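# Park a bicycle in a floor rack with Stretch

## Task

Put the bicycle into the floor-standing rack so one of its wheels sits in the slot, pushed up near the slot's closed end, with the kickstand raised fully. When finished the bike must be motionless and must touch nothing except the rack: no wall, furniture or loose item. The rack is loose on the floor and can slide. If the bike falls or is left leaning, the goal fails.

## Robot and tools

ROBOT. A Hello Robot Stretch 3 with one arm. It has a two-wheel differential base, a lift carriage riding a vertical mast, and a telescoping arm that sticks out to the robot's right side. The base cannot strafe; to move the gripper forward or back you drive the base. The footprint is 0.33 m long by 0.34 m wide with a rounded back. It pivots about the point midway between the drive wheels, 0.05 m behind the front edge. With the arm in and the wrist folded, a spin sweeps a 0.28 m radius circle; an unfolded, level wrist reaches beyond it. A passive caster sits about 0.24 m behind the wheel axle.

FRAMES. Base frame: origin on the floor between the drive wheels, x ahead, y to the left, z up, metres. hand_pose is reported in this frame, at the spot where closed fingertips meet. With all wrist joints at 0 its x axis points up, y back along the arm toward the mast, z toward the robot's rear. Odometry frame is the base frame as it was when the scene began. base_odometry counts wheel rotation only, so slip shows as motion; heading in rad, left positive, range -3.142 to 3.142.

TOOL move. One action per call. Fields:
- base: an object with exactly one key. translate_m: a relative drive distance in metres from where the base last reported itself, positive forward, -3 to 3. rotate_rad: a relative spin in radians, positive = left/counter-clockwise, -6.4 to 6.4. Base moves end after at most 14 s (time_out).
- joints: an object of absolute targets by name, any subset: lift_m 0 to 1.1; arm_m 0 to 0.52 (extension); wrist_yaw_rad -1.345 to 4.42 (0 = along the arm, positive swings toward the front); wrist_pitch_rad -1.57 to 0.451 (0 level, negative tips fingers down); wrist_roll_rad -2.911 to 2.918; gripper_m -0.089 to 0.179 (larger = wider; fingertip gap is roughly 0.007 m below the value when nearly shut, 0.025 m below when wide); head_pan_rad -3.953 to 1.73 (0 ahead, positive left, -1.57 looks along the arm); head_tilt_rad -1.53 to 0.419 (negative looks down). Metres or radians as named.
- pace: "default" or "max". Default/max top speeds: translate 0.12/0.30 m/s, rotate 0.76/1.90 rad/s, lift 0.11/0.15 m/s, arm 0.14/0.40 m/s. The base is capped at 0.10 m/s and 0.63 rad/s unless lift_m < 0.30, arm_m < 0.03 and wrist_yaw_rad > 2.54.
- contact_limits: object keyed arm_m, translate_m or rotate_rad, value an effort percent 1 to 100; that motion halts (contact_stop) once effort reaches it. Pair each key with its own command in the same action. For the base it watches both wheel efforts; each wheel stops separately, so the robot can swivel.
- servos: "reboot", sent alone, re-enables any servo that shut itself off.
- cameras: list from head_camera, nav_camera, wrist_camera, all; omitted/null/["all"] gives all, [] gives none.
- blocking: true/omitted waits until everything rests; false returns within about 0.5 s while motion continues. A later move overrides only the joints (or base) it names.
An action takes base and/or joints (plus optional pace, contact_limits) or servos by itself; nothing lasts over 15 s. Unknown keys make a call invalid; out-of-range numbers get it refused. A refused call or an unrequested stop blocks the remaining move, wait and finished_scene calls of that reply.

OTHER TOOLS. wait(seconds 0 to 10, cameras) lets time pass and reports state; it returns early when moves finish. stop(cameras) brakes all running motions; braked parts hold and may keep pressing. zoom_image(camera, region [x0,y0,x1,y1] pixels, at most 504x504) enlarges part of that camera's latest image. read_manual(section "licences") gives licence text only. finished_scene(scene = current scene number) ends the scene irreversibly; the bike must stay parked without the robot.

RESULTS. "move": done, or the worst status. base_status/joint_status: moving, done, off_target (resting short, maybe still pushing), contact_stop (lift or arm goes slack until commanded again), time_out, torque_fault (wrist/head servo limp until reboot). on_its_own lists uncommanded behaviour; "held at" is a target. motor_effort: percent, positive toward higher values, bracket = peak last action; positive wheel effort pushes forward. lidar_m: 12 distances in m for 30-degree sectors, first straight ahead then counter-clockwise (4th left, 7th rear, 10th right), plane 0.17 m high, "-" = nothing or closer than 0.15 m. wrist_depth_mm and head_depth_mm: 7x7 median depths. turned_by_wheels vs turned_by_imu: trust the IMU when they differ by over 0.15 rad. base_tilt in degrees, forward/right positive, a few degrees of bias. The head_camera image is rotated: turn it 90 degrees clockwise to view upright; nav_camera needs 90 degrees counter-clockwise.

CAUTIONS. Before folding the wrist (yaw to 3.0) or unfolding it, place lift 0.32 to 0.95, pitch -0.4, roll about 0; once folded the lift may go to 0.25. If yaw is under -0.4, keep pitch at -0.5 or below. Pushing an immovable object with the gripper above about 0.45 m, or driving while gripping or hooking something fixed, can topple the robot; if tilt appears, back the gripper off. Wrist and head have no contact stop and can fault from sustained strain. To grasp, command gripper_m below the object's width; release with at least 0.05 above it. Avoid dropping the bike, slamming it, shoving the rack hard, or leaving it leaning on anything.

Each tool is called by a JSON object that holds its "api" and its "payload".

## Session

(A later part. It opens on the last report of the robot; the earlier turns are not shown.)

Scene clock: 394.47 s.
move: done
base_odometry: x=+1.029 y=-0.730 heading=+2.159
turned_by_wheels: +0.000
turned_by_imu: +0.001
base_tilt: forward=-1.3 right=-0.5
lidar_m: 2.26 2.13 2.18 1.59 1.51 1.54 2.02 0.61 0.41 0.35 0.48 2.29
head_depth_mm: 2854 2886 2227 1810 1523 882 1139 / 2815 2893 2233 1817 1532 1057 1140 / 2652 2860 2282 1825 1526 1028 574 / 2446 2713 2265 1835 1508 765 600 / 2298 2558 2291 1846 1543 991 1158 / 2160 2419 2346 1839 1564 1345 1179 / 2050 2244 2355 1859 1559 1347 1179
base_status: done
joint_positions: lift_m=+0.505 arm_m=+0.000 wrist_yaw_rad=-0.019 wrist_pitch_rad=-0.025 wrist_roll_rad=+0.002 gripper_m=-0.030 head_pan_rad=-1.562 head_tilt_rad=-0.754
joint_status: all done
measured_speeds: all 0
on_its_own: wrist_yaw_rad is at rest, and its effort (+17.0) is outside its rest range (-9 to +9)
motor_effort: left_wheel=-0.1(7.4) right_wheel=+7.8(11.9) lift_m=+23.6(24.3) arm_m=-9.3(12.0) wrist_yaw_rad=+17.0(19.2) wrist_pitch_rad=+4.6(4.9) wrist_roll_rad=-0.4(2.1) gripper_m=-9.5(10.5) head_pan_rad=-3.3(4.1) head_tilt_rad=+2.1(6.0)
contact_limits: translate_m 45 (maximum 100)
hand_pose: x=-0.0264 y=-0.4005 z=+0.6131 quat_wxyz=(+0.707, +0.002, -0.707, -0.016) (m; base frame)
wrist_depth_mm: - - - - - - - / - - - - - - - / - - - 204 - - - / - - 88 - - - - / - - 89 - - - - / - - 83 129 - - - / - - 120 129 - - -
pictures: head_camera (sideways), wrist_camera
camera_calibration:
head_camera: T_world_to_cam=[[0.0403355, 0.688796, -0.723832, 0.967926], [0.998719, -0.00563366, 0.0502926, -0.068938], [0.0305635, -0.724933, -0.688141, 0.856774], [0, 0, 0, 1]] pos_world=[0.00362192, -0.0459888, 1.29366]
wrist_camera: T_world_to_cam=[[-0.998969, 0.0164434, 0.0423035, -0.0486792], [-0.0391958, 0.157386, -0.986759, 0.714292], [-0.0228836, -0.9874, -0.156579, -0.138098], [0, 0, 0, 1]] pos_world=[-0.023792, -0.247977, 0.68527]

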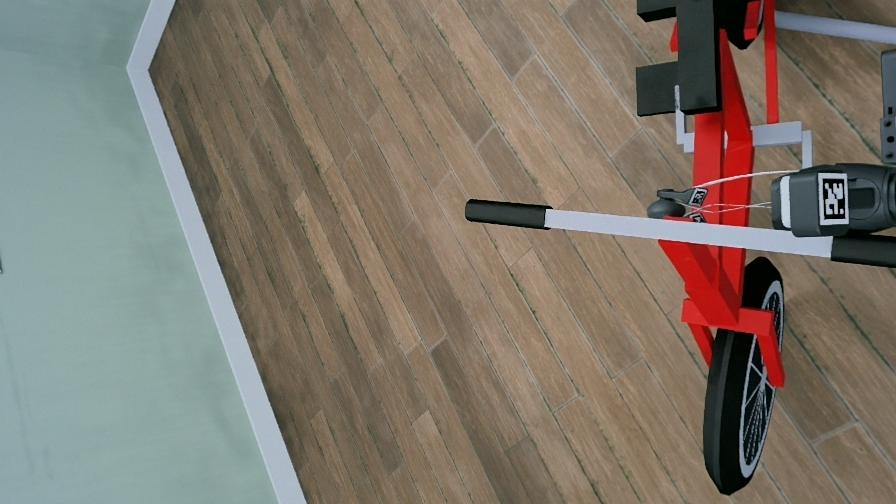

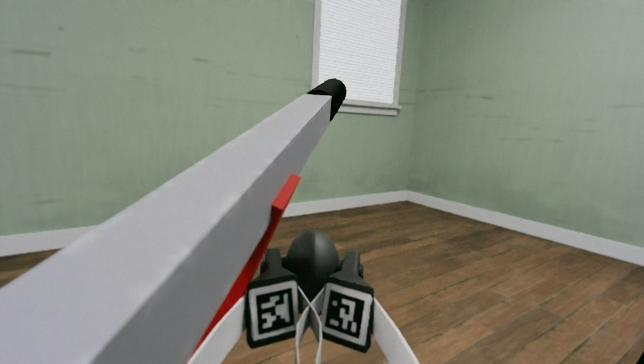

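{"api": "move", "payload": {"base": {"translate_m": -0.075}, "cameras": []}}

{"api": "move", "payload": {"joints": {"lift_m": 0.75}, "cameras": []}}

{"api": "move", "payload": {"joints": {"wrist_pitch_rad": -1.33, "wrist_roll_rad": 1.57, "gripper_m": 0.179, "wrist_yaw_rad": 0.0, "arm_m": 0.2, "head_tilt_rad": -0.85}, "cameras": ["head_camera", "wrist_camera"]}}

Scene clock: 402.97 s.
move: done
base_odometry: x=+1.070 y=-0.793 heading=+2.159
turned_by_wheels: +0.000
turned_by_imu: +0.000
base_tilt: forward=-1.3 right=-0.5
lidar_m: 2.33 2.20 2.20 1.55 1.47 1.50 1.96 0.65 0.48 0.34 0.50 0.58
head_depth_mm: 2830 2896 2224 1813 1517 775 1134 / 2883 2870 2248 1801 1533 863 1127 / 2674 2859 2260 1822 1529 1039 568 / 2505 2693 2250 1847 1559 989 607 / 2339 2613 2267 1850 1520 900 1172 / 2204 2463 2308 1856 1516 1318 1156 / 2073 2323 2304 1856 1562 1350 1142
base_status: done
joint_positions: lift_m=+0.505 arm_m=+0.000 wrist_yaw_rad=-0.002 wrist_pitch_rad=-0.023 wrist_roll_rad=+0.001 gripper_m=-0.030 head_pan_rad=-1.562 head_tilt_rad=-0.754
joint_status: not commanded
measured_speeds: all 0
motor_effort: left_wheel=-1.7(6.3) right_wheel=-3.0(5.9) lift_m=+30.4(30.4) arm_m=-8.4(9.4) wrist_yaw_rad=+3.2(17.2) wrist_pitch_rad=+4.4(5.1) wrist_roll_rad=-0.7(0.9) gripper_m=-9.6(10.3) head_pan_rad=-3.4(3.9) head_tilt_rad=+1.7(2.3)
hand_pose: x=-0.0221 y=-0.4006 z=+0.6137 quat_wxyz=(+0.707, +0.008, -0.707, -0.009) (m; base frame)
wrist_depth_mm: - - - - - - - / 165 - - - - - - / 142 - - - - - - / - - - - - - - / - - - - - - - / - - 126 130 - - - / - - 123 126 - - -
pictures: none
No camera images: "cameras" was empty.

Scene clock: 406.03 s.
move: done
base_odometry: x=+1.070 y=-0.793 heading=+2.159
turned_by_wheels: +0.000
turned_by_imu: +0.000
base_tilt: forward=-1.3 right=-0.4
lidar_m: 2.32 2.20 2.20 1.55 1.47 1.50 1.96 0.65 0.48 0.34 0.49 0.51
head_depth_mm: 2857 2878 2238 1810 1529 775 289 / 2860 2901 2243 1819 1537 779 290 / 2654 2853 2263 1824 1496 387 307 / 2495 2714 2266 1838 1511 643 1015 / 2342 2629 2271 1855 1558 887 1177 / 2199 2443 2333 1860 1504 1346 1157 / 2083 2278 2303 1867 1534 1348 1129
base_status: not commanded
joint_positions: lift_m=+0.750 arm_m=+0.000 wrist_yaw_rad=-0.002 wrist_pitch_rad=-0.023 wrist_roll_rad=+0.001 gripper_m=-0.030 head_pan_rad=-1.562 head_tilt_rad=-0.754
joint_status: all done
measured_speeds: all 0
motor_effort: left_wheel=-1.1(1.6) right_wheel=-3.1(3.4) lift_m=+33.5(38.2) arm_m=-7.1(8.6) wrist_yaw_rad=+2.0(3.2) wrist_pitch_rad=+4.3(4.5) wrist_roll_rad=-0.8(0.9) gripper_m=-10.1(10.1) head_pan_rad=-3.2(4.0) head_tilt_rad=+1.7(2.4)
hand_pose: x=-0.0219 y=-0.4006 z=+0.8588 quat_wxyz=(+0.707, +0.008, -0.707, -0.009) (m; base frame)
wrist_depth_mm: - - - - - - - / - - - - - - - / - - - - - - - / - - - - - - - / - - - - - - - / - - 127 130 - - - / - - 123 125 - - -
pictures: none
No camera images: "cameras" was empty.

Scene clock: 408.73 s.
move: done
base_odometry: x=+1.070 y=-0.793 heading=+2.159
turned_by_wheels: +0.000
turned_by_imu: +0.000
base_tilt: forward=-1.4 right=-0.5
lidar_m: 2.32 2.20 2.20 1.55 1.47 1.50 1.96 0.65 0.48 0.34 0.49 0.51
head_depth_mm: 2849 2433 1967 1597 351 312 1083 / 2935 2469 1983 432 538 1091 1116 / 2757 2466 2025 442 553 1037 1125 / 2585 2512 2025 1616 1374 1030 1123 / 2408 2498 2022 1704 1466 1225 1149 / 2265 2434 2034 1707 1406 974 1153 / 2148 2326 2034 1715 1468 1295 1137
base_status: not commanded
joint_positions: lift_m=+0.750 arm_m=+0.200 wrist_yaw_rad=-0.001 wrist_pitch_rad=-1.345 wrist_roll_rad=+1.566 gripper_m=+0.179 head_pan_rad=-1.562 head_tilt_rad=-0.839
joint_status: all done
measured_speeds: all 0
motor_effort: left_wheel=-1.4(1.5) right_wheel=-3.1(3.4) lift_m=+31.2(34.3) arm_m=+16.4(23.4) wrist_yaw_rad=+1.2(3.1) wrist_pitch_rad=+2.8(5.2) wrist_roll_rad=+1.2(2.9) gripper_m=+0.2(82.8) head_pan_rad=-3.3(3.9) head_tilt_rad=-5.1(5.5)
hand_pose: x=-0.0216 y=-0.3785 z=+0.6335 quat_wxyz=(+0.002, +0.001, -0.782, -0.623) (m; base frame)
wrist_depth_mm: 923 864 826 249 745 711 679 / 928 871 817 253 731 682 553 / 959 901 873 258 751 585 553 / 983 923 888 627 777 590 186 / 987 933 857 824 788 766 562 / 132 973 894 813 809 138 730 / 119 946 941 449 821 137 111
pictures: head_camera (sideways), wrist_camera
camera_calibration:
head_camera: T_world_to_cam=[[0.039849, 0.748098, -0.66239, 0.887862], [0.998755, -0.00992086, 0.0488799, -0.0670937], [0.0299955, -0.663514, -0.747563, 0.934057], [0, 0, 0, 1]] pos_world=[0.00361224, -0.0451135, 1.28966]
wrist_camera: T_world_to_cam=[[-0.0470701, 0.973378, -0.224321, 0.506552], [0.990431, 0.0746455, 0.116077, 0.023363], [0.129732, -0.216711, -0.967577, 0.69568], [0, 0, 0, 1]] pos_world=[-0.0895477, -0.344049, 0.784042]

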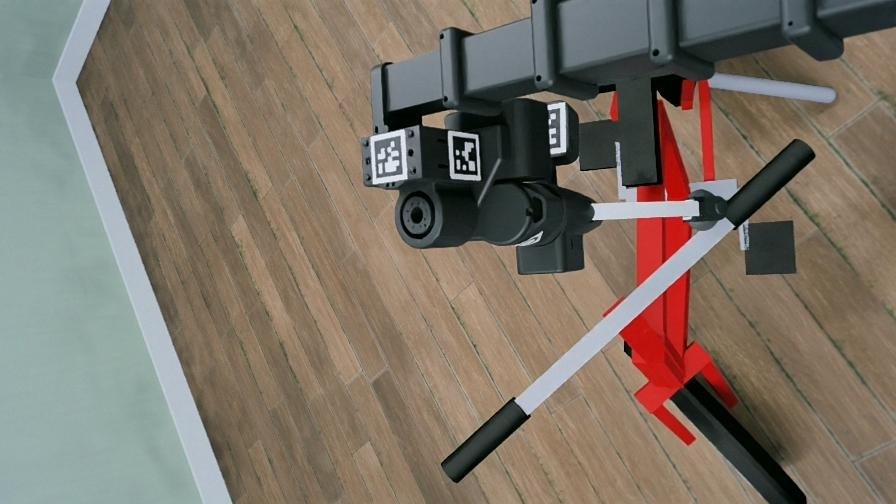

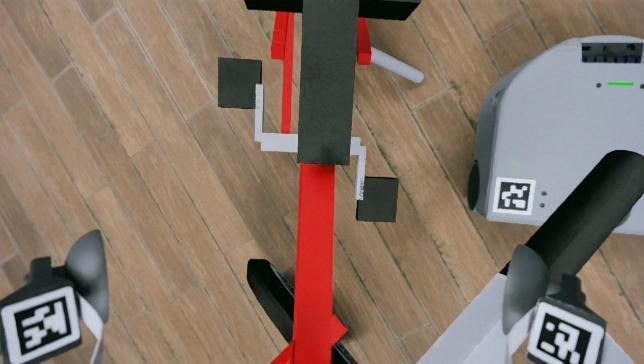

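{"api": "move", "payload": {"joints": {"arm_m": 0.238, "gripper_m": 0.11}, "cameras": []}}

{"api": "move", "payload": {"joints": {"lift_m": 0.65}, "cameras": ["wrist_camera", "head_camera"]}}

Scene clock: 431.90 s.
move: done
base_odometry: x=+1.070 y=-0.793 heading=+2.159
turned_by_wheels: +0.000
turned_by_imu: +0.000
base_tilt: forward=-1.3 right=-0.5
lidar_m: 2.33 2.20 2.19 1.55 1.47 1.50 1.96 0.65 0.48 0.34 0.49 0.51
head_depth_mm: 2840 2421 1979 1588 350 316 1085 / 2913 2447 1998 442 919 1091 1123 / 2795 2472 1995 478 1169 1087 1111 / 2562 2470 1988 554 1409 1043 1129 / 2379 2526 2018 1682 1461 1224 1145 / 2239 2420 2026 1701 1439 978 1155 / 2120 2303 2057 1702 1473 1296 1140
base_status: not commanded
joint_positions: lift_m=+0.750 arm_m=+0.238 wrist_yaw_rad=+0.000 wrist_pitch_rad=-1.333 wrist_roll_rad=+1.566 gripper_m=+0.110 head_pan_rad=-1.562 head_tilt_rad=-0.839
joint_status: all done
measured_speeds: all 0
motor_effort: left_wheel=-0.7(1.4) right_wheel=-2.8(3.3) lift_m=+25.8(28.0) arm_m=+16.0(22.0) wrist_yaw_rad=+0.1(1.8) wrist_pitch_rad=+0.8(7.5) wrist_roll_rad=+0.8(1.3) gripper_m=+0.7(85.6) head_pan_rad=-3.0(3.9) head_tilt_rad=-4.9(5.2)
hand_pose: x=-0.0215 y=-0.4196 z=+0.6339 quat_wxyz=(+0.002, +0.001, -0.786, -0.619) (m; base frame)
wrist_depth_mm: 921 903 836 373 243 715 663 / 978 909 858 774 248 720 550 / 996 890 843 593 756 700 556 / 998 952 879 823 773 594 557 / - 945 899 830 778 779 584 / - 121 900 438 148 760 168 / 101 986 947 425 291 116 155
pictures: none
No camera images: "cameras" was empty.

Scene clock: 433.63 s.
move: done
base_odometry: x=+1.070 y=-0.793 heading=+2.159
turned_by_wheels: +0.000
turned_by_imu: +0.000
base_tilt: forward=-1.3 right=-0.4
lidar_m: 2.33 2.20 2.19 1.55 1.47 1.50 1.96 0.65 0.48 0.34 0.49 0.51
head_depth_mm: 2836 2423 1978 1665 825 415 363 / 2906 2432 1981 1599 486 876 1117 / 2758 2476 1996 542 579 1084 1108 / 2611 2471 1999 1692 1371 1026 1120 / 2368 2498 2018 1706 1463 1216 1148 / 2273 2428 2042 1702 1435 977 1147 / 2131 2350 2033 1715 1469 1291 1142
base_status: not commanded
joint_positions: lift_m=+0.650 arm_m=+0.238 wrist_yaw_rad=+0.000 wrist_pitch_rad=-1.333 wrist_roll_rad=+1.566 gripper_m=+0.110 head_pan_rad=-1.562 head_tilt_rad=-0.839
joint_status: all done
measured_speeds: all 0
motor_effort: left_wheel=-0.8(1.5) right_wheel=-2.8(3.1) lift_m=+19.0(29.2) arm_m=+15.0(17.0) wrist_yaw_rad=-0.7(1.0) wrist_pitch_rad=+0.4(0.8) wrist_roll_rad=+0.9(1.3) gripper_m=+0.5(1.0) head_pan_rad=-3.4(4.0) head_tilt_rad=-5.0(5.2)
hand_pose: x=-0.0215 y=-0.4197 z=+0.5339 quat_wxyz=(+0.002, +0.001, -0.786, -0.618) (m; base frame)
wrist_depth_mm: 819 766 704 246 147 608 574 / 807 784 479 149 150 632 452 / 841 775 741 153 654 637 467 / 845 828 761 215 514 654 474 / 878 845 746 211 526 641 481 / 911 121 797 207 145 648 647 / 922 835 808 202 201 118 653
pictures: head_camera (sideways), wrist_camera
camera_calibration:
head_camera: T_world_to_cam=[[0.0398487, 0.74824, -0.662231, 0.887653], [0.998755, -0.00993262, 0.048876, -0.0670885], [0.0299933, -0.663354, -0.747704, 0.934242], [0, 0, 0, 1]] pos_world=[0.00361216, -0.0451109, 1.28965]
wrist_camera: T_world_to_cam=[[-0.0478299, 0.970425, -0.236617, 0.52966], [0.990363, 0.0768985, 0.115188, 0.0393788], [0.129976, -0.228827, -0.964751, 0.583818], [0, 0, 0, 1]] pos_world=[-0.0895484, -0.38343, 0.68403]

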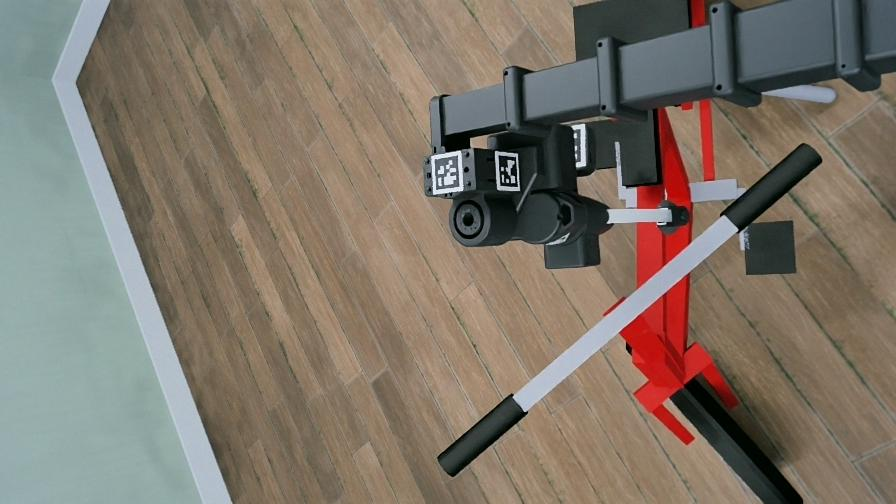

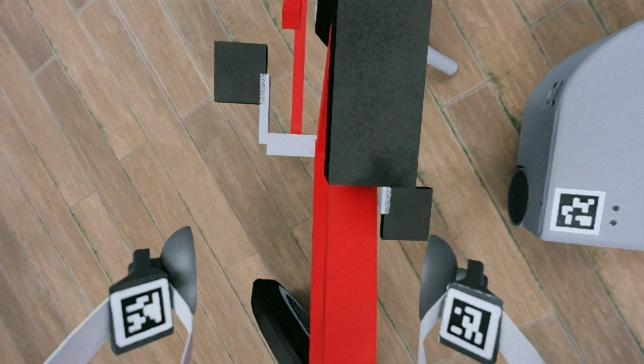

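{"api": "move", "payload": {"joints": {"lift_m": 0.592, "arm_m": 0.236}, "cameras": ["wrist_camera", "head_camera"]}}

Scene clock: 438.93 s.
move: done
base_odometry: x=+1.070 y=-0.793 heading=+2.159
turned_by_wheels: +0.000
turned_by_imu: +0.000
base_tilt: forward=-1.3 right=-0.5
lidar_m: 2.32 2.20 2.20 1.54 1.47 1.50 1.97 0.65 0.48 0.34 0.49 0.51
head_depth_mm: 2854 2440 1992 1675 831 779 414 / 2958 2459 1998 1681 535 483 1085 / 2767 2467 2002 1674 599 1079 1106 / 2553 2465 2015 1688 1383 1026 1129 / 2397 2521 2012 1692 1460 1220 1147 / 2267 2439 2035 1711 1449 982 1155 / 2121 2323 2059 1713 1475 1296 1134
base_status: not commanded
joint_positions: lift_m=+0.592 arm_m=+0.236 wrist_yaw_rad=+0.000 wrist_pitch_rad=-1.332 wrist_roll_rad=+1.566 gripper_m=+0.110 head_pan_rad=-1.562 head_tilt_rad=-0.839
joint_status: all done
measured_speeds: all 0
motor_effort: left_wheel=-1.0(1.3) right_wheel=-2.9(3.0) lift_m=+17.8(24.3) arm_m=-14.0(20.8) wrist_yaw_rad=+0.4(1.3) wrist_pitch_rad=+0.5(0.8) wrist_roll_rad=+1.0(1.3) gripper_m=+0.1(0.9) head_pan_rad=-3.4(3.8) head_tilt_rad=-4.7(5.5)
hand_pose: x=-0.0215 y=-0.4178 z=+0.4760 quat_wxyz=(+0.002, +0.001, -0.786, -0.618) (m; base frame)
wrist_depth_mm: 736 694 656 92 93 568 542 / 738 709 416 95 585 575 404 / 770 720 707 96 97 575 414 / 794 756 694 98 458 599 416 / 799 750 713 156 469 615 430 / 847 121 727 153 148 607 584 / 822 124 451 150 678 118 586
pictures: head_camera (sideways), wrist_camera
camera_calibration:
head_camera: T_world_to_cam=[[0.0398487, 0.74824, -0.662231, 0.887653], [0.998755, -0.00993262, 0.048876, -0.0670885], [0.0299933, -0.663354, -0.747704, 0.934242], [0, 0, 0, 1]] pos_world=[0.00361216, -0.0451109, 1.28965]
wrist_camera: T_world_to_cam=[[-0.0478301, 0.970348, -0.236933, 0.514193], [0.990363, 0.0769363, 0.115163, 0.0459378], [0.129977, -0.229142, -0.964676, 0.528151], [0, 0, 0, 1]] pos_world=[-0.0895484, -0.381459, 0.626034]

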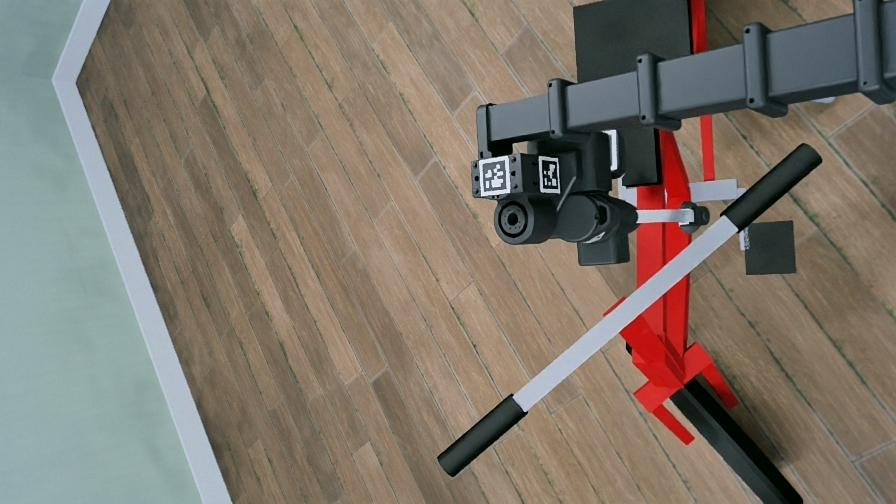

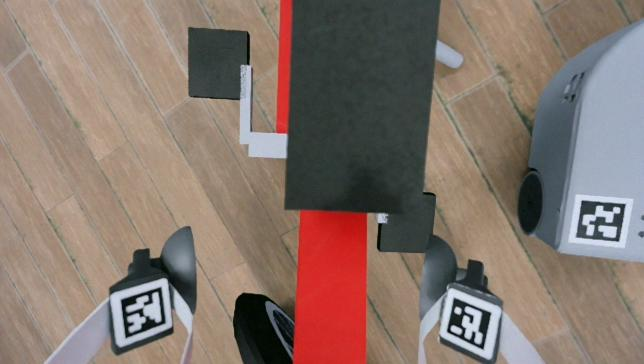

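{"api": "move", "payload": {"base": {"translate_m": 0.06}, "contact_limits": {"translate_m": 40}, "cameras": ["wrist_camera", "head_camera"]}}

Scene clock: 445.47 s.
move: done
base_odometry: x=+1.037 y=-0.743 heading=+2.159
turned_by_wheels: +0.000
turned_by_imu: -0.005
base_tilt: forward=-1.3 right=-0.4
lidar_m: 2.28 2.15 2.20 1.59 1.50 1.53 2.00 0.62 0.39 0.33 0.46 0.47
head_depth_mm: 2854 2439 1973 1666 1446 787 414 / 2884 2462 1983 1661 538 483 641 / 2729 2466 1999 1692 600 846 1124 / 2554 2495 2029 1702 679 1050 1131 / 2382 2484 2027 1700 1435 977 1142 / 2231 2425 2033 1713 1443 1043 1147 / 2103 2292 2059 1720 1475 1292 1120
base_status: done
joint_positions: lift_m=+0.592 arm_m=+0.236 wrist_yaw_rad=+0.002 wrist_pitch_rad=-1.328 wrist_roll_rad=+1.566 gripper_m=+0.110 head_pan_rad=-1.562 head_tilt_rad=-0.840
joint_status: not commanded
measured_speeds: all 0
motor_effort: left_wheel=-0.1(8.2) right_wheel=+8.9(19.1) lift_m=+20.7(20.7) arm_m=-9.8(11.8) wrist_yaw_rad=-1.9(7.9) wrist_pitch_rad=-0.2(1.4) wrist_roll_rad=+1.1(3.8) gripper_m=+0.7(1.0) head_pan_rad=-3.1(3.8) head_tilt_rad=-4.5(5.4)
contact_limits: translate_m 40 (maximum 100)
hand_pose: x=-0.0214 y=-0.4190 z=+0.4761 quat_wxyz=(+0.003, +0.002, -0.787, -0.616) (m; base frame)
wrist_depth_mm: 762 706 418 - 91 555 533 / 768 722 654 153 153 567 404 / 776 727 688 151 597 575 407 / 815 731 719 147 443 599 414 / 833 760 724 142 458 600 426 / 880 121 708 139 139 597 579 / 865 124 735 136 134 118 577
pictures: head_camera (sideways), wrist_camera
camera_calibration:
head_camera: T_world_to_cam=[[0.0400358, 0.7485, -0.661925, 0.887254], [0.998753, -0.0102054, 0.0488683, -0.0670785], [0.0298228, -0.663056, -0.747976, 0.934595], [0, 0, 0, 1]] pos_world=[0.0036007, -0.0451053, 1.28963]
wrist_camera: T_world_to_cam=[[-0.0502377, 0.969058, -0.241665, 0.517107], [0.990172, 0.0799483, 0.114748, 0.0473818], [0.130518, -0.233525, -0.963551, 0.525657], [0, 0, 0, 1]] pos_world=[-0.0895458, -0.382141, 0.626027]

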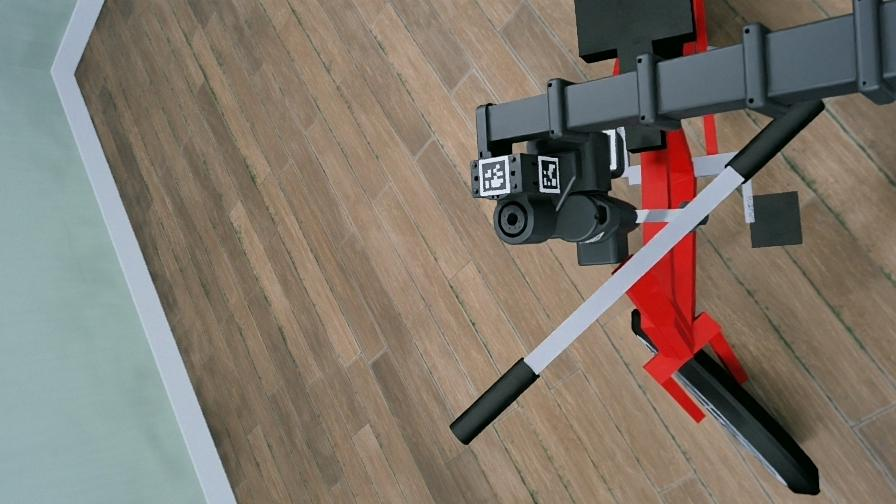

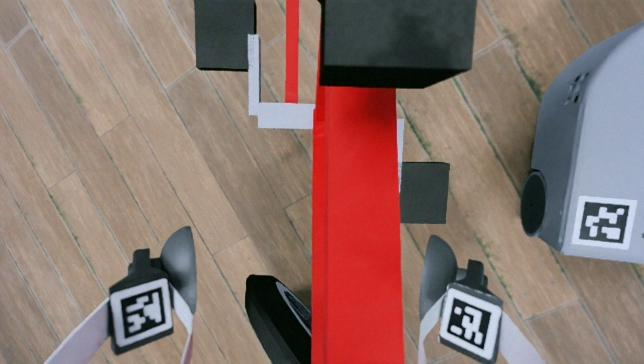

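{"api": "move", "payload": {"base": {"translate_m": -0.055}, "cameras": ["wrist_camera", "head_camera"]}}

Scene clock: 454.63 s.
move: done
base_odometry: x=+1.067 y=-0.788 heading=+2.159
turned_by_wheels: +0.000
turned_by_imu: +0.000
base_tilt: forward=-1.3 right=-0.5
lidar_m: 2.33 2.20 2.19 1.56 1.47 1.49 1.95 0.66 0.47 0.33 0.48 0.50
head_depth_mm: 2825 2438 1973 1662 1444 782 414 / 2977 2425 2002 1685 535 484 1079 / 2784 2462 1993 1683 599 1069 1103 / 2567 2489 2025 1690 1368 831 1109 / 2406 2499 2017 1692 1462 1221 1142 / 2264 2447 2033 1703 1419 950 1148 / 2118 2346 2043 1724 1481 1294 1143
base_status: done
joint_positions: lift_m=+0.592 arm_m=+0.236 wrist_yaw_rad=+0.002 wrist_pitch_rad=-1.327 wrist_roll_rad=+1.568 gripper_m=+0.110 head_pan_rad=-1.562 head_tilt_rad=-0.840
joint_status: not commanded
measured_speeds: all 0
motor_effort: left_wheel=-1.1(5.8) right_wheel=-3.5(7.2) lift_m=+31.1(31.2) arm_m=-7.8(9.3) wrist_yaw_rad=-1.3(2.3) wrist_pitch_rad=-0.5(0.6) wrist_roll_rad=+0.6(0.9) gripper_m=-0.1(1.0) head_pan_rad=-3.4(3.7) head_tilt_rad=-4.7(5.1)
hand_pose: x=-0.0215 y=-0.4190 z=+0.4761 quat_wxyz=(+0.002, +0.001, -0.787, -0.616) (m; base frame)
wrist_depth_mm: 744 696 666 - 91 561 534 / 768 718 418 - 94 569 410 / 786 726 690 94 95 578 413 / 799 755 695 96 97 601 420 / 815 749 711 98 99 589 426 / 843 122 737 156 148 608 574 / 848 124 744 151 151 119 590
pictures: head_camera (sideways), wrist_camera
camera_calibration:
head_camera: T_world_to_cam=[[0.0400362, 0.7485, -0.661925, 0.887254], [0.998753, -0.0102058, 0.0488683, -0.0670785], [0.0298225, -0.663056, -0.747975, 0.934595], [0, 0, 0, 1]] pos_world=[0.00360068, -0.0451053, 1.28963]
wrist_camera: T_world_to_cam=[[-0.0479196, 0.969161, -0.241722, 0.517236], [0.990313, 0.0776712, 0.115093, 0.0463002], [0.130319, -0.233866, -0.963496, 0.525487], [0, 0, 0, 1]] pos_world=[-0.0895466, -0.381988, 0.626003]

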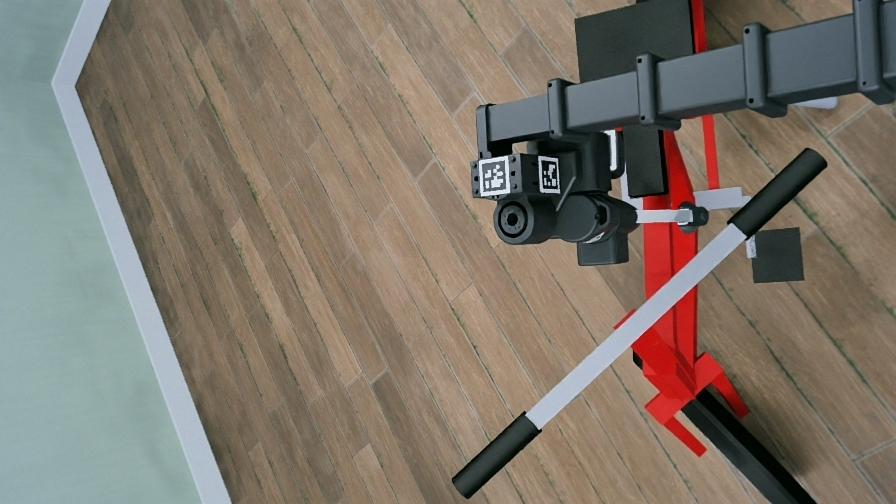

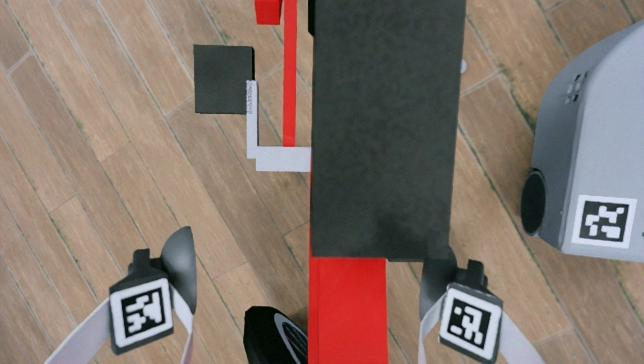

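{"api": "move", "payload": {"base": {"translate_m": 0.018}, "joints": {"arm_m": 0.224}, "cameras": ["wrist_camera"]}}

Scene clock: 460.80 s.
move: done
base_odometry: x=+1.057 y=-0.773 heading=+2.159
turned_by_wheels: +0.000
turned_by_imu: +0.000
base_tilt: forward=-1.3 right=-0.4
lidar_m: 2.31 2.18 2.21 1.56 1.48 1.51 1.96 0.66 0.48 0.33 0.47 0.49
head_depth_mm: 2878 2419 1962 1664 1440 776 413 / 2910 2425 1983 1676 538 483 1084 / 2752 2467 1993 1695 589 1035 1121 / 2557 2482 2009 1685 1379 972 1110 / 2395 2485 2034 1691 1466 1226 1150 / 2251 2433 2027 1697 1404 986 1149 / 2104 2315 2051 1718 1472 1300 1123
base_status: done
joint_positions: lift_m=+0.592 arm_m=+0.224 wrist_yaw_rad=+0.002 wrist_pitch_rad=-1.327 wrist_roll_rad=+1.568 gripper_m=+0.110 head_pan_rad=-1.562 head_tilt_rad=-0.840
joint_status: all done
measured_speeds: all 0
motor_effort: left_wheel=+3.2(6.4) right_wheel=+1.7(4.9) lift_m=+33.2(34.4) arm_m=-14.4(20.6) wrist_yaw_rad=-0.9(2.3) wrist_pitch_rad=-0.5(0.7) wrist_roll_rad=+0.7(0.8) gripper_m=+0.2(1.0) head_pan_rad=-3.4(3.9) head_tilt_rad=-4.8(4.9)
hand_pose: x=-0.0215 y=-0.4070 z=+0.4761 quat_wxyz=(+0.002, +0.001, -0.787, -0.616) (m; base frame)
wrist_depth_mm: 739 699 653 93 95 567 535 / 783 722 423 95 585 567 407 / 786 739 699 96 609 573 406 / 807 741 707 99 458 603 414 / 816 757 712 156 457 601 426 / 842 122 718 152 148 597 577 / 841 124 762 147 655 118 593
pictures: wrist_camera
camera_calibration:
wrist_camera: T_world_to_cam=[[-0.0479192, 0.969161, -0.241722, 0.505608], [0.990314, 0.0776709, 0.115093, 0.0453665], [0.130319, -0.233866, -0.963496, 0.528305], [0, 0, 0, 1]] pos_world=[-0.0895466, -0.369987, 0.626015]

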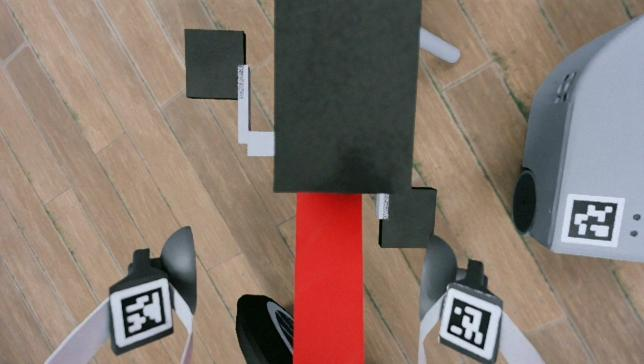

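{"api": "move", "payload": {"joints": {"lift_m": 0.58}, "cameras": []}}

{"api": "move", "payload": {"joints": {"gripper_m": -0.05}, "cameras": ["wrist_camera", "head_camera"]}}

Scene clock: 464.30 s.
move: done
base_odometry: x=+1.057 y=-0.773 heading=+2.159
turned_by_wheels: +0.000
turned_by_imu: +0.000
base_tilt: forward=-1.3 right=-0.4
lidar_m: 2.31 2.18 2.21 1.57 1.48 1.51 1.96 0.66 0.48 0.33 0.47 0.49
head_depth_mm: 2807 2461 1990 1679 1446 788 431 / 2881 2453 1991 1661 560 490 1081 / 2772 2477 1987 1672 598 1040 1128 / 2561 2475 1998 1693 1383 976 1109 / 2416 2480 2001 1706 1458 1226 1146 / 2234 2440 2023 1704 1404 983 1147 / 2099 2339 2069 1710 1481 1295 1123
base_status: not commanded
joint_positions: lift_m=+0.580 arm_m=+0.224 wrist_yaw_rad=+0.002 wrist_pitch_rad=-1.327 wrist_roll_rad=+1.568 gripper_m=+0.110 head_pan_rad=-1.562 head_tilt_rad=-0.840
joint_status: all done
measured_speeds: all 0
motor_effort: left_wheel=+2.9(3.4) right_wheel=+1.7(2.0) lift_m=+19.1(30.6) arm_m=-12.0(13.0) wrist_yaw_rad=-2.0(2.6) wrist_pitch_rad=-0.4(0.7) wrist_roll_rad=+0.5(0.8) gripper_m=+1.0(1.2) head_pan_rad=-2.9(4.0) head_tilt_rad=-4.2(5.0)
hand_pose: x=-0.0215 y=-0.4070 z=+0.4641 quat_wxyz=(+0.002, +0.001, -0.787, -0.616) (m; base frame)
wrist_depth_mm: 731 680 - 82 83 549 517 / 749 719 - 83 581 566 395 / 753 713 684 85 87 579 399 / 778 721 681 88 604 584 402 / 800 749 684 145 452 584 412 / 817 122 712 141 147 593 570 / 841 125 732 138 654 118 587
pictures: none
No camera images: "cameras" was empty.

Scene clock: 466.43 s.
move: done
base_odometry: x=+1.057 y=-0.773 heading=+2.159
turned_by_wheels: +0.000
turned_by_imu: +0.000
base_tilt: forward=-1.3 right=-0.4
lidar_m: 2.31 2.18 2.21 1.56 1.48 1.51 1.97 0.66 0.48 0.33 0.47 0.49
head_depth_mm: 2834 2397 1977 1663 1437 786 430 / 2930 2447 1983 1681 560 490 1084 / 2788 2475 2012 1684 598 1056 1123 / 2574 2479 2009 1694 1389 976 1109 / 2394 2473 2023 1701 1459 1224 1145 / 2257 2434 2037 1709 1417 987 1152 / 2135 2327 2058 1717 1476 1289 1119
base_status: not commanded
joint_positions: lift_m=+0.580 arm_m=+0.224 wrist_yaw_rad=+0.002 wrist_pitch_rad=-1.341 wrist_roll_rad=+1.568 gripper_m=-0.049 head_pan_rad=-1.562 head_tilt_rad=-0.840
joint_status: all done
measured_speeds: all 0
motor_effort: left_wheel=+2.7(3.7) right_wheel=+1.8(1.9) lift_m=+33.5(33.5) arm_m=-11.2(12.8) wrist_yaw_rad=-1.4(2.3) wrist_pitch_rad=+2.1(2.6) wrist_roll_rad=+0.3(0.8) gripper_m=-25.9(99.5) head_pan_rad=-3.7(3.7) head_tilt_rad=-4.5(5.2)
hand_pose: x=-0.0215 y=-0.4036 z=+0.4636 quat_wxyz=(+0.002, +0.001, -0.783, -0.622) (m; base frame)
wrist_depth_mm: 706 686 - 82 517 555 526 / 737 688 - 83 578 560 393 / 749 712 84 85 592 584 404 / 767 719 694 88 595 583 409 / 801 754 714 145 451 579 416 / 796 754 127 140 611 605 571 / 805 776 122 136 124 603 576
pictures: head_camera (sideways), wrist_camera
camera_calibration:
head_camera: T_world_to_cam=[[0.0400362, 0.7485, -0.661925, 0.887254], [0.998753, -0.010206, 0.0488683, -0.0670785], [0.0298224, -0.663056, -0.747975, 0.934595], [0, 0, 0, 1]] pos_world=[0.00360067, -0.0451053, 1.28963]
wrist_camera: T_world_to_cam=[[-0.0479357, 0.972346, -0.228575, 0.494418], [0.990315, 0.0761166, 0.116112, 0.0454491], [0.130299, -0.220795, -0.966577, 0.52372], [0, 0, 0, 1]] pos_world=[-0.0895489, -0.36857, 0.61395]

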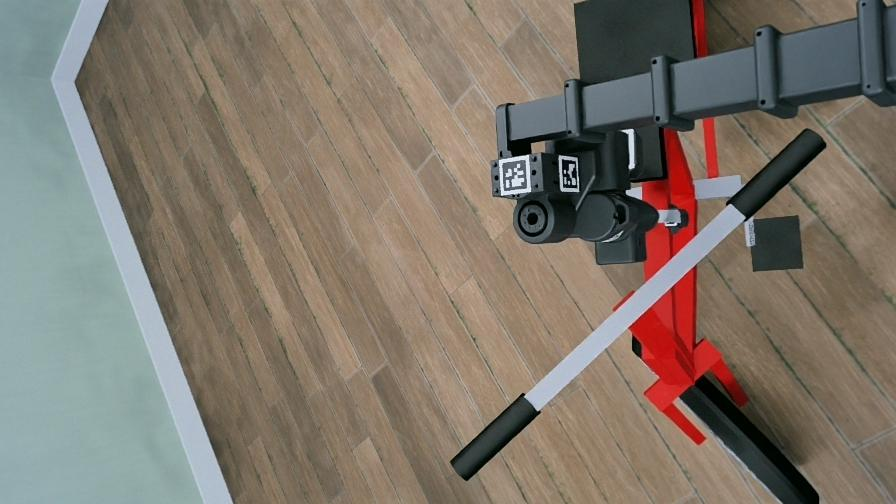

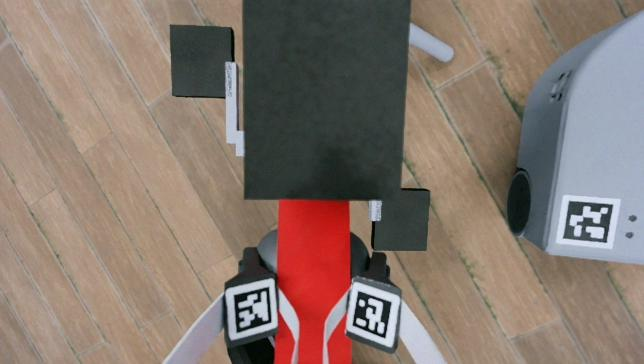

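{"api": "move", "payload": {"joints": {"arm_m": 0.335, "wrist_pitch_rad": -1.48, "lift_m": 0.592, "head_tilt_rad": -0.8, "head_pan_rad": -1.75}, "contact_limits": {"arm_m": 60}, "cameras": ["wrist_camera", "head_camera"]}}

Scene clock: 472.23 s.
move: contact_stop
base_odometry: x=+1.057 y=-0.773 heading=+2.159
turned_by_wheels: +0.000
turned_by_imu: -0.110
base_tilt: forward=-1.4 right=-0.4
lidar_m: 2.43 2.20 2.20 1.62 1.47 1.48 1.79 0.73 0.52 0.37 0.51 0.54
head_depth_mm: 2386 2538 2055 1725 1458 1271 1137 / 2548 2619 2098 1734 860 503 425 / 2742 2651 2114 1727 560 886 1130 / 2929 2699 2107 662 739 1064 1133 / 3017 2685 2117 1675 757 989 1139 / 2699 2684 2134 1768 1508 907 1158 / 2472 2624 2128 1762 1449 1298 1146
base_status: not commanded
joint_positions: lift_m=+0.593 arm_m=+0.335 wrist_yaw_rad=+0.008 wrist_pitch_rad=-1.556 wrist_roll_rad=+1.559 gripper_m=-0.046 head_pan_rad=-1.742 head_tilt_rad=-0.803
joint_status: lift_m contact_stop (moved +0.013 of +0.012); wrist_pitch_rad off_target (ended at -1.556, target -1.480); the others done
measured_speeds: all 0
on_its_own: lift_m is slack since a contact_stop; wrist_pitch_rad is at rest, and its effort (+13.9) is outside its rest range (-8 to +12)
motor_effort: left_wheel=-5.8(10.1) right_wheel=+10.6(23.4) lift_m=+26.7(48.2) arm_m=+18.9(31.2) wrist_yaw_rad=-6.4(10.5) wrist_pitch_rad=+13.9(15.9) wrist_roll_rad=+3.3(3.8) gripper_m=-20.0(20.9) head_pan_rad=-3.1(5.3) head_tilt_rad=+1.4(4.5)
contact_limits: arm_m 60 (drawing in: default 34, maximum 55; extending or still: default 43, maximum 70)
hand_pose: x=-0.0217 y=-0.4594 z=+0.4753 quat_wxyz=(+0.007, +0.007, -0.712, -0.702) (m; base frame)
wrist_depth_mm: 597 604 595 110 96 604 614 / 614 391 613 112 100 551 474 / 621 627 414 112 101 530 483 / 631 643 651 131 105 495 494 / 629 646 678 155 668 652 501 / 652 671 126 144 662 684 698 / 670 677 122 148 124 695 702
pictures: head_camera (sideways), wrist_camera
camera_calibration:
head_camera: T_world_to_cam=[[0.168864, 0.705015, -0.688795, 0.921482], [0.981181, -0.186634, 0.049517, -0.0678181], [-0.093642, -0.684194, -0.723263, 0.903211], [0, 0, 0, 1]] pos_world=[-0.00448519, -0.0443444, 1.29133]
wrist_camera: T_world_to_cam=[[-0.0623777, 0.997926, -0.0159071, 0.461715], [0.989556, 0.0639141, 0.129201, 0.0366996], [0.12995, -0.00768166, -0.991491, 0.632522], [0, 0, 0, 1]] pos_world=[-0.0897118, -0.458244, 0.629743]

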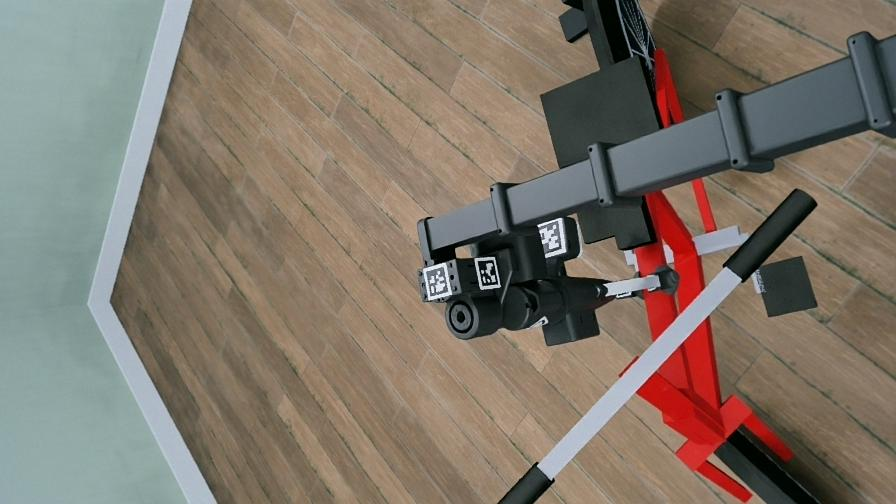

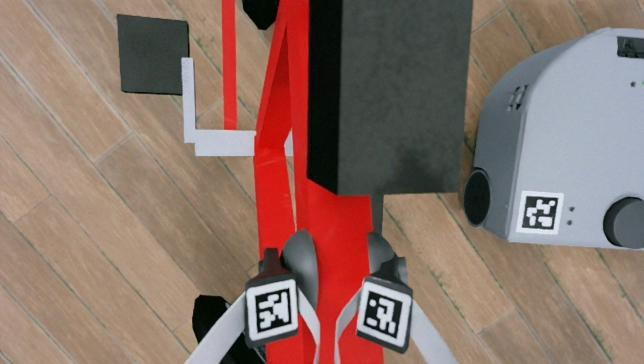

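{"api": "move", "payload": {"joints": {"head_tilt_rad": -0.7, "head_pan_rad": -2.1}, "cameras": ["nav_camera", "head_camera"]}}

Scene clock: 479.97 s.
move: done
base_odometry: x=+1.057 y=-0.773 heading=+2.159
turned_by_wheels: +0.000
turned_by_imu: +0.000
base_tilt: forward=-1.4 right=-0.4
lidar_m: 2.43 2.20 2.21 1.63 1.47 1.48 1.80 0.73 0.52 0.37 0.51 0.54
head_depth_mm: 2174 2406 2398 1908 1483 1354 1177 / 2230 2520 2412 1909 1460 1357 1180 / 2285 2589 2440 1924 1600 1273 1164 / 2377 2647 2447 1935 1612 829 449 / 2446 2717 2462 1954 1606 523 1062 / 2511 2860 2498 1966 632 792 964 / 2602 2941 2513 1983 620 662 869
base_status: not commanded
joint_positions: lift_m=+0.593 arm_m=+0.335 wrist_yaw_rad=+0.008 wrist_pitch_rad=-1.556 wrist_roll_rad=+1.559 gripper_m=-0.046 head_pan_rad=-2.092 head_tilt_rad=-0.705
joint_status: all done
measured_speeds: all 0
on_its_own: lift_m is slack since a contact_stop; wrist_pitch_rad is at rest, and its effort (+14.3) is outside its rest range (-8 to +12)
motor_effort: left_wheel=-5.0(5.7) right_wheel=+9.6(9.6) lift_m=+26.1(26.7) arm_m=+6.8(9.8) wrist_yaw_rad=-6.2(8.1) wrist_pitch_rad=+14.3(14.3) wrist_roll_rad=+3.8(3.8) gripper_m=-20.0(20.8) head_pan_rad=-3.3(7.9) head_tilt_rad=+2.4(3.9)
contact_limits: arm_m 60 (drawing in: default 34, maximum 55; extending or still: default 43, maximum 70)
hand_pose: x=-0.0217 y=-0.4594 z=+0.4753 quat_wxyz=(+0.007, +0.007, -0.712, -0.702) (m; base frame)
wrist_depth_mm: 590 589 610 112 96 621 620 / 604 393 609 113 100 550 473 / 634 623 412 114 101 527 479 / 649 634 647 133 106 495 495 / 647 662 660 156 664 673 503 / 673 665 125 144 692 673 707 / 687 673 122 147 124 702 714
pictures: head_camera (sideways), nav_camera (sideways)
camera_calibration:
head_camera: T_world_to_cam=[[0.364819, 0.542687, -0.75657, 1.00861], [0.860263, -0.507299, 0.0509349, -0.0689329], [-0.356166, -0.669431, -0.651926, 0.812027], [0, 0, 0, 1]] pos_world=[-0.0194452, -0.0387351, 1.29598]
nav_camera: T_world_to_cam=[[-0.320777, -0.567392, 0.758398, -0.941372], [-0.888112, 0.458467, -0.0326419, 0.100468], [-0.32918, -0.684013, -0.650974, 0.805312], [0, 0, 0, 1]] pos_world=[0.0523486, -0.0293445, 1.24145]

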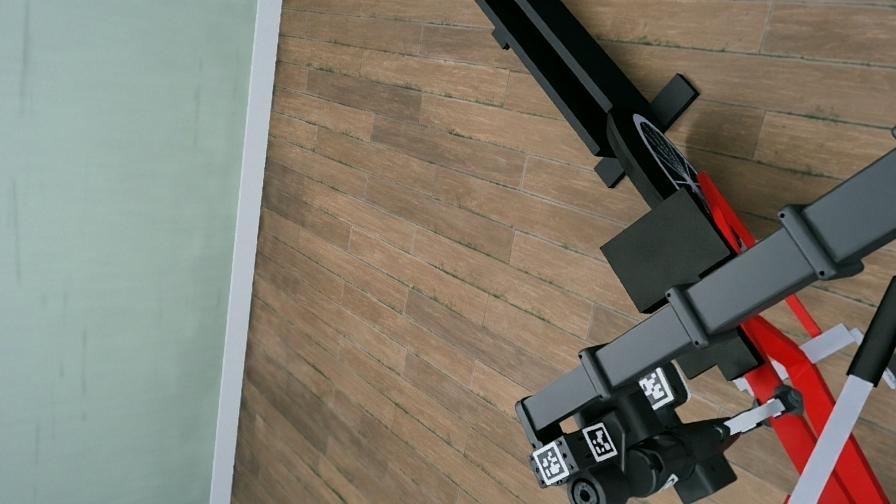

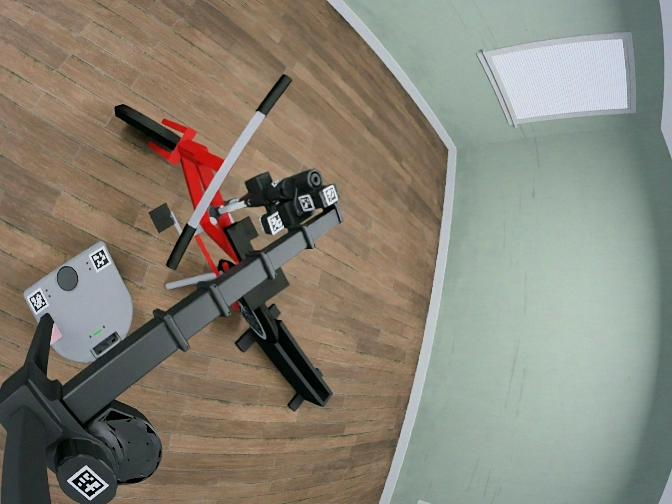

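{"api": "zoom_image", "payload": {"camera": "head_camera", "region": [480, 0, 780, 300]}}

Scaled by 1.680 from the camera's 896x504 image, which has a finer 1280x720 frame.

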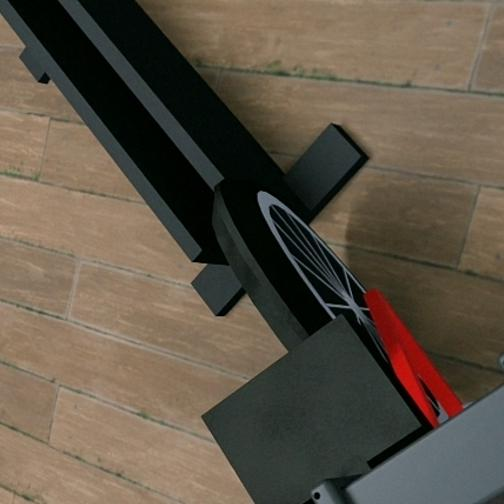

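{"api": "move", "payload": {"joints": {"arm_m": 0.38, "lift_m": 0.6, "wrist_pitch_rad": -1.56}, "contact_limits": {"arm_m": 60}, "cameras": ["wrist_camera", "head_camera"]}}

Scene clock: 500.57 s.
move: contact_stop
base_odometry: x=+1.057 y=-0.773 heading=+2.159
turned_by_wheels: +0.000
turned_by_imu: -0.003
base_tilt: forward=-1.3 right=-0.5
lidar_m: 2.44 2.19 2.21 1.63 1.46 1.47 1.79 0.76 0.53 0.37 0.52 0.55
head_depth_mm: 2178 2418 2406 1902 1503 1352 1177 / 2212 2507 2403 1926 1459 1350 1192 / 2276 2559 2427 1941 1596 1278 1173 / 2340 2667 2464 1930 1602 853 440 / 2433 2754 2455 1956 1610 512 1133 / 2508 2845 2475 1964 623 860 1041 / 2559 2916 2509 1983 647 727 952
base_status: not commanded
joint_positions: lift_m=+0.603 arm_m=+0.380 wrist_yaw_rad=+0.006 wrist_pitch_rad=-1.557 wrist_roll_rad=+1.559 gripper_m=-0.046 head_pan_rad=-2.092 head_tilt_rad=-0.705
joint_status: lift_m contact_stop (moved +0.010 of +0.007); the others done
joint sent to its limit — wrist_pitch_rad, lower limit.
measured_speeds: translate_m=+0.000 rotate_rad=+0.000 lift_m=+0.002 arm_m=+0.000 wrist_yaw_rad=+0.000 wrist_pitch_rad=+0.000 wrist_roll_rad=+0.000 head_pan_rad=+0.000 head_tilt_rad=+0.000
on_its_own: lift_m is slack since a contact_stop
motor_effort: left_wheel=-3.8(6.0) right_wheel=+6.2(9.7) lift_m=+23.5(41.1) arm_m=+21.4(28.5) wrist_yaw_rad=-5.2(7.5) wrist_pitch_rad=+0.3(14.0) wrist_roll_rad=+3.4(3.7) gripper_m=-19.9(20.7) head_pan_rad=-3.4(4.0) head_tilt_rad=+1.8(2.7)
contact_limits: arm_m 60 (drawing in: default 34, maximum 55; extending or still: default 43, maximum 70)
hand_pose: x=-0.0217 y=-0.5040 z=+0.4850 quat_wxyz=(+0.007, +0.006, -0.712, -0.703) (m; base frame)
wrist_depth_mm: 608 596 603 95 97 624 620 / 622 625 417 - 101 655 492 / 628 629 635 99 102 615 489 / 633 659 655 100 105 561 497 / 657 654 670 157 674 689 512 / 680 692 666 141 700 701 697 / 679 690 121 149 123 709 698
pictures: head_camera (sideways), wrist_camera
camera_calibration:
head_camera: T_world_to_cam=[[0.364805, 0.542535, -0.756685, 1.00877], [0.860218, -0.507375, 0.050937, -0.0689354], [-0.356288, -0.669497, -0.651792, 0.811853], [0, 0, 0, 1]] pos_world=[-0.0194495, -0.0387335, 1.29599]
wrist_camera: T_world_to_cam=[[-0.0610817, 0.998027, -0.0145268, 0.505846], [0.98964, 0.0624501, 0.129279, 0.0375043], [0.129931, -0.00647975, -0.991502, 0.64239], [0, 0, 0, 1]] pos_world=[-0.0896845, -0.503027, 0.639431]

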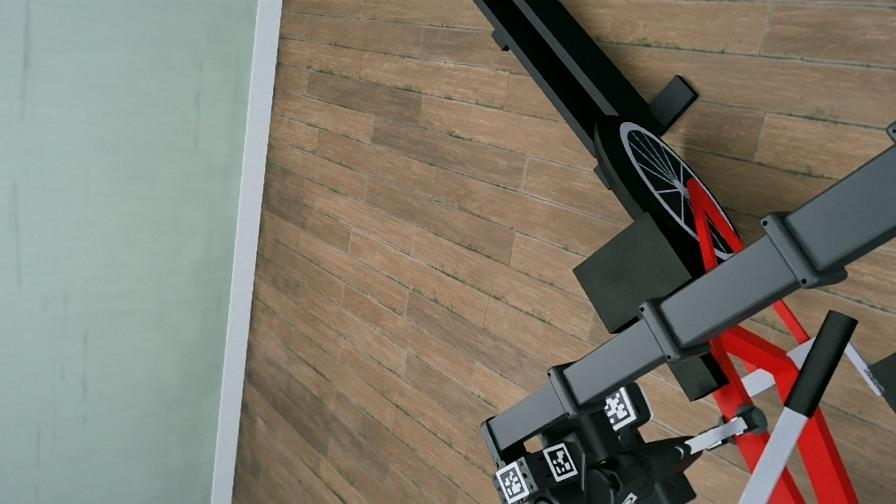

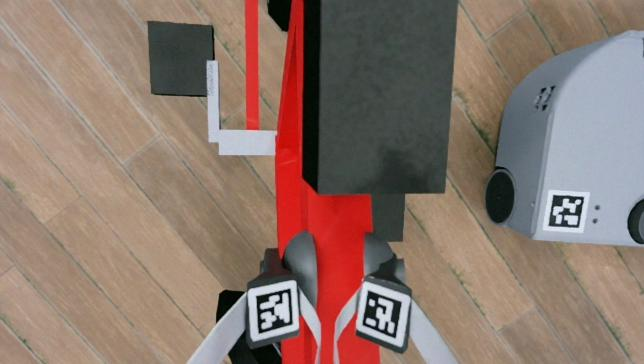

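{"api": "zoom_image", "payload": {"camera": "head_camera", "region": [480, 0, 780, 300]}}

Scaled by 1.680 from the camera's 896x504 image, which has a finer 1280x720 frame.

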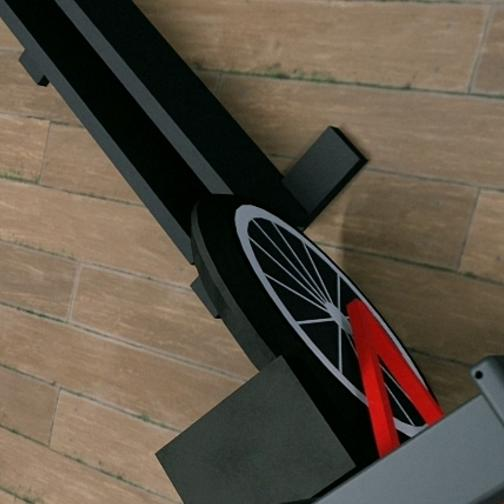

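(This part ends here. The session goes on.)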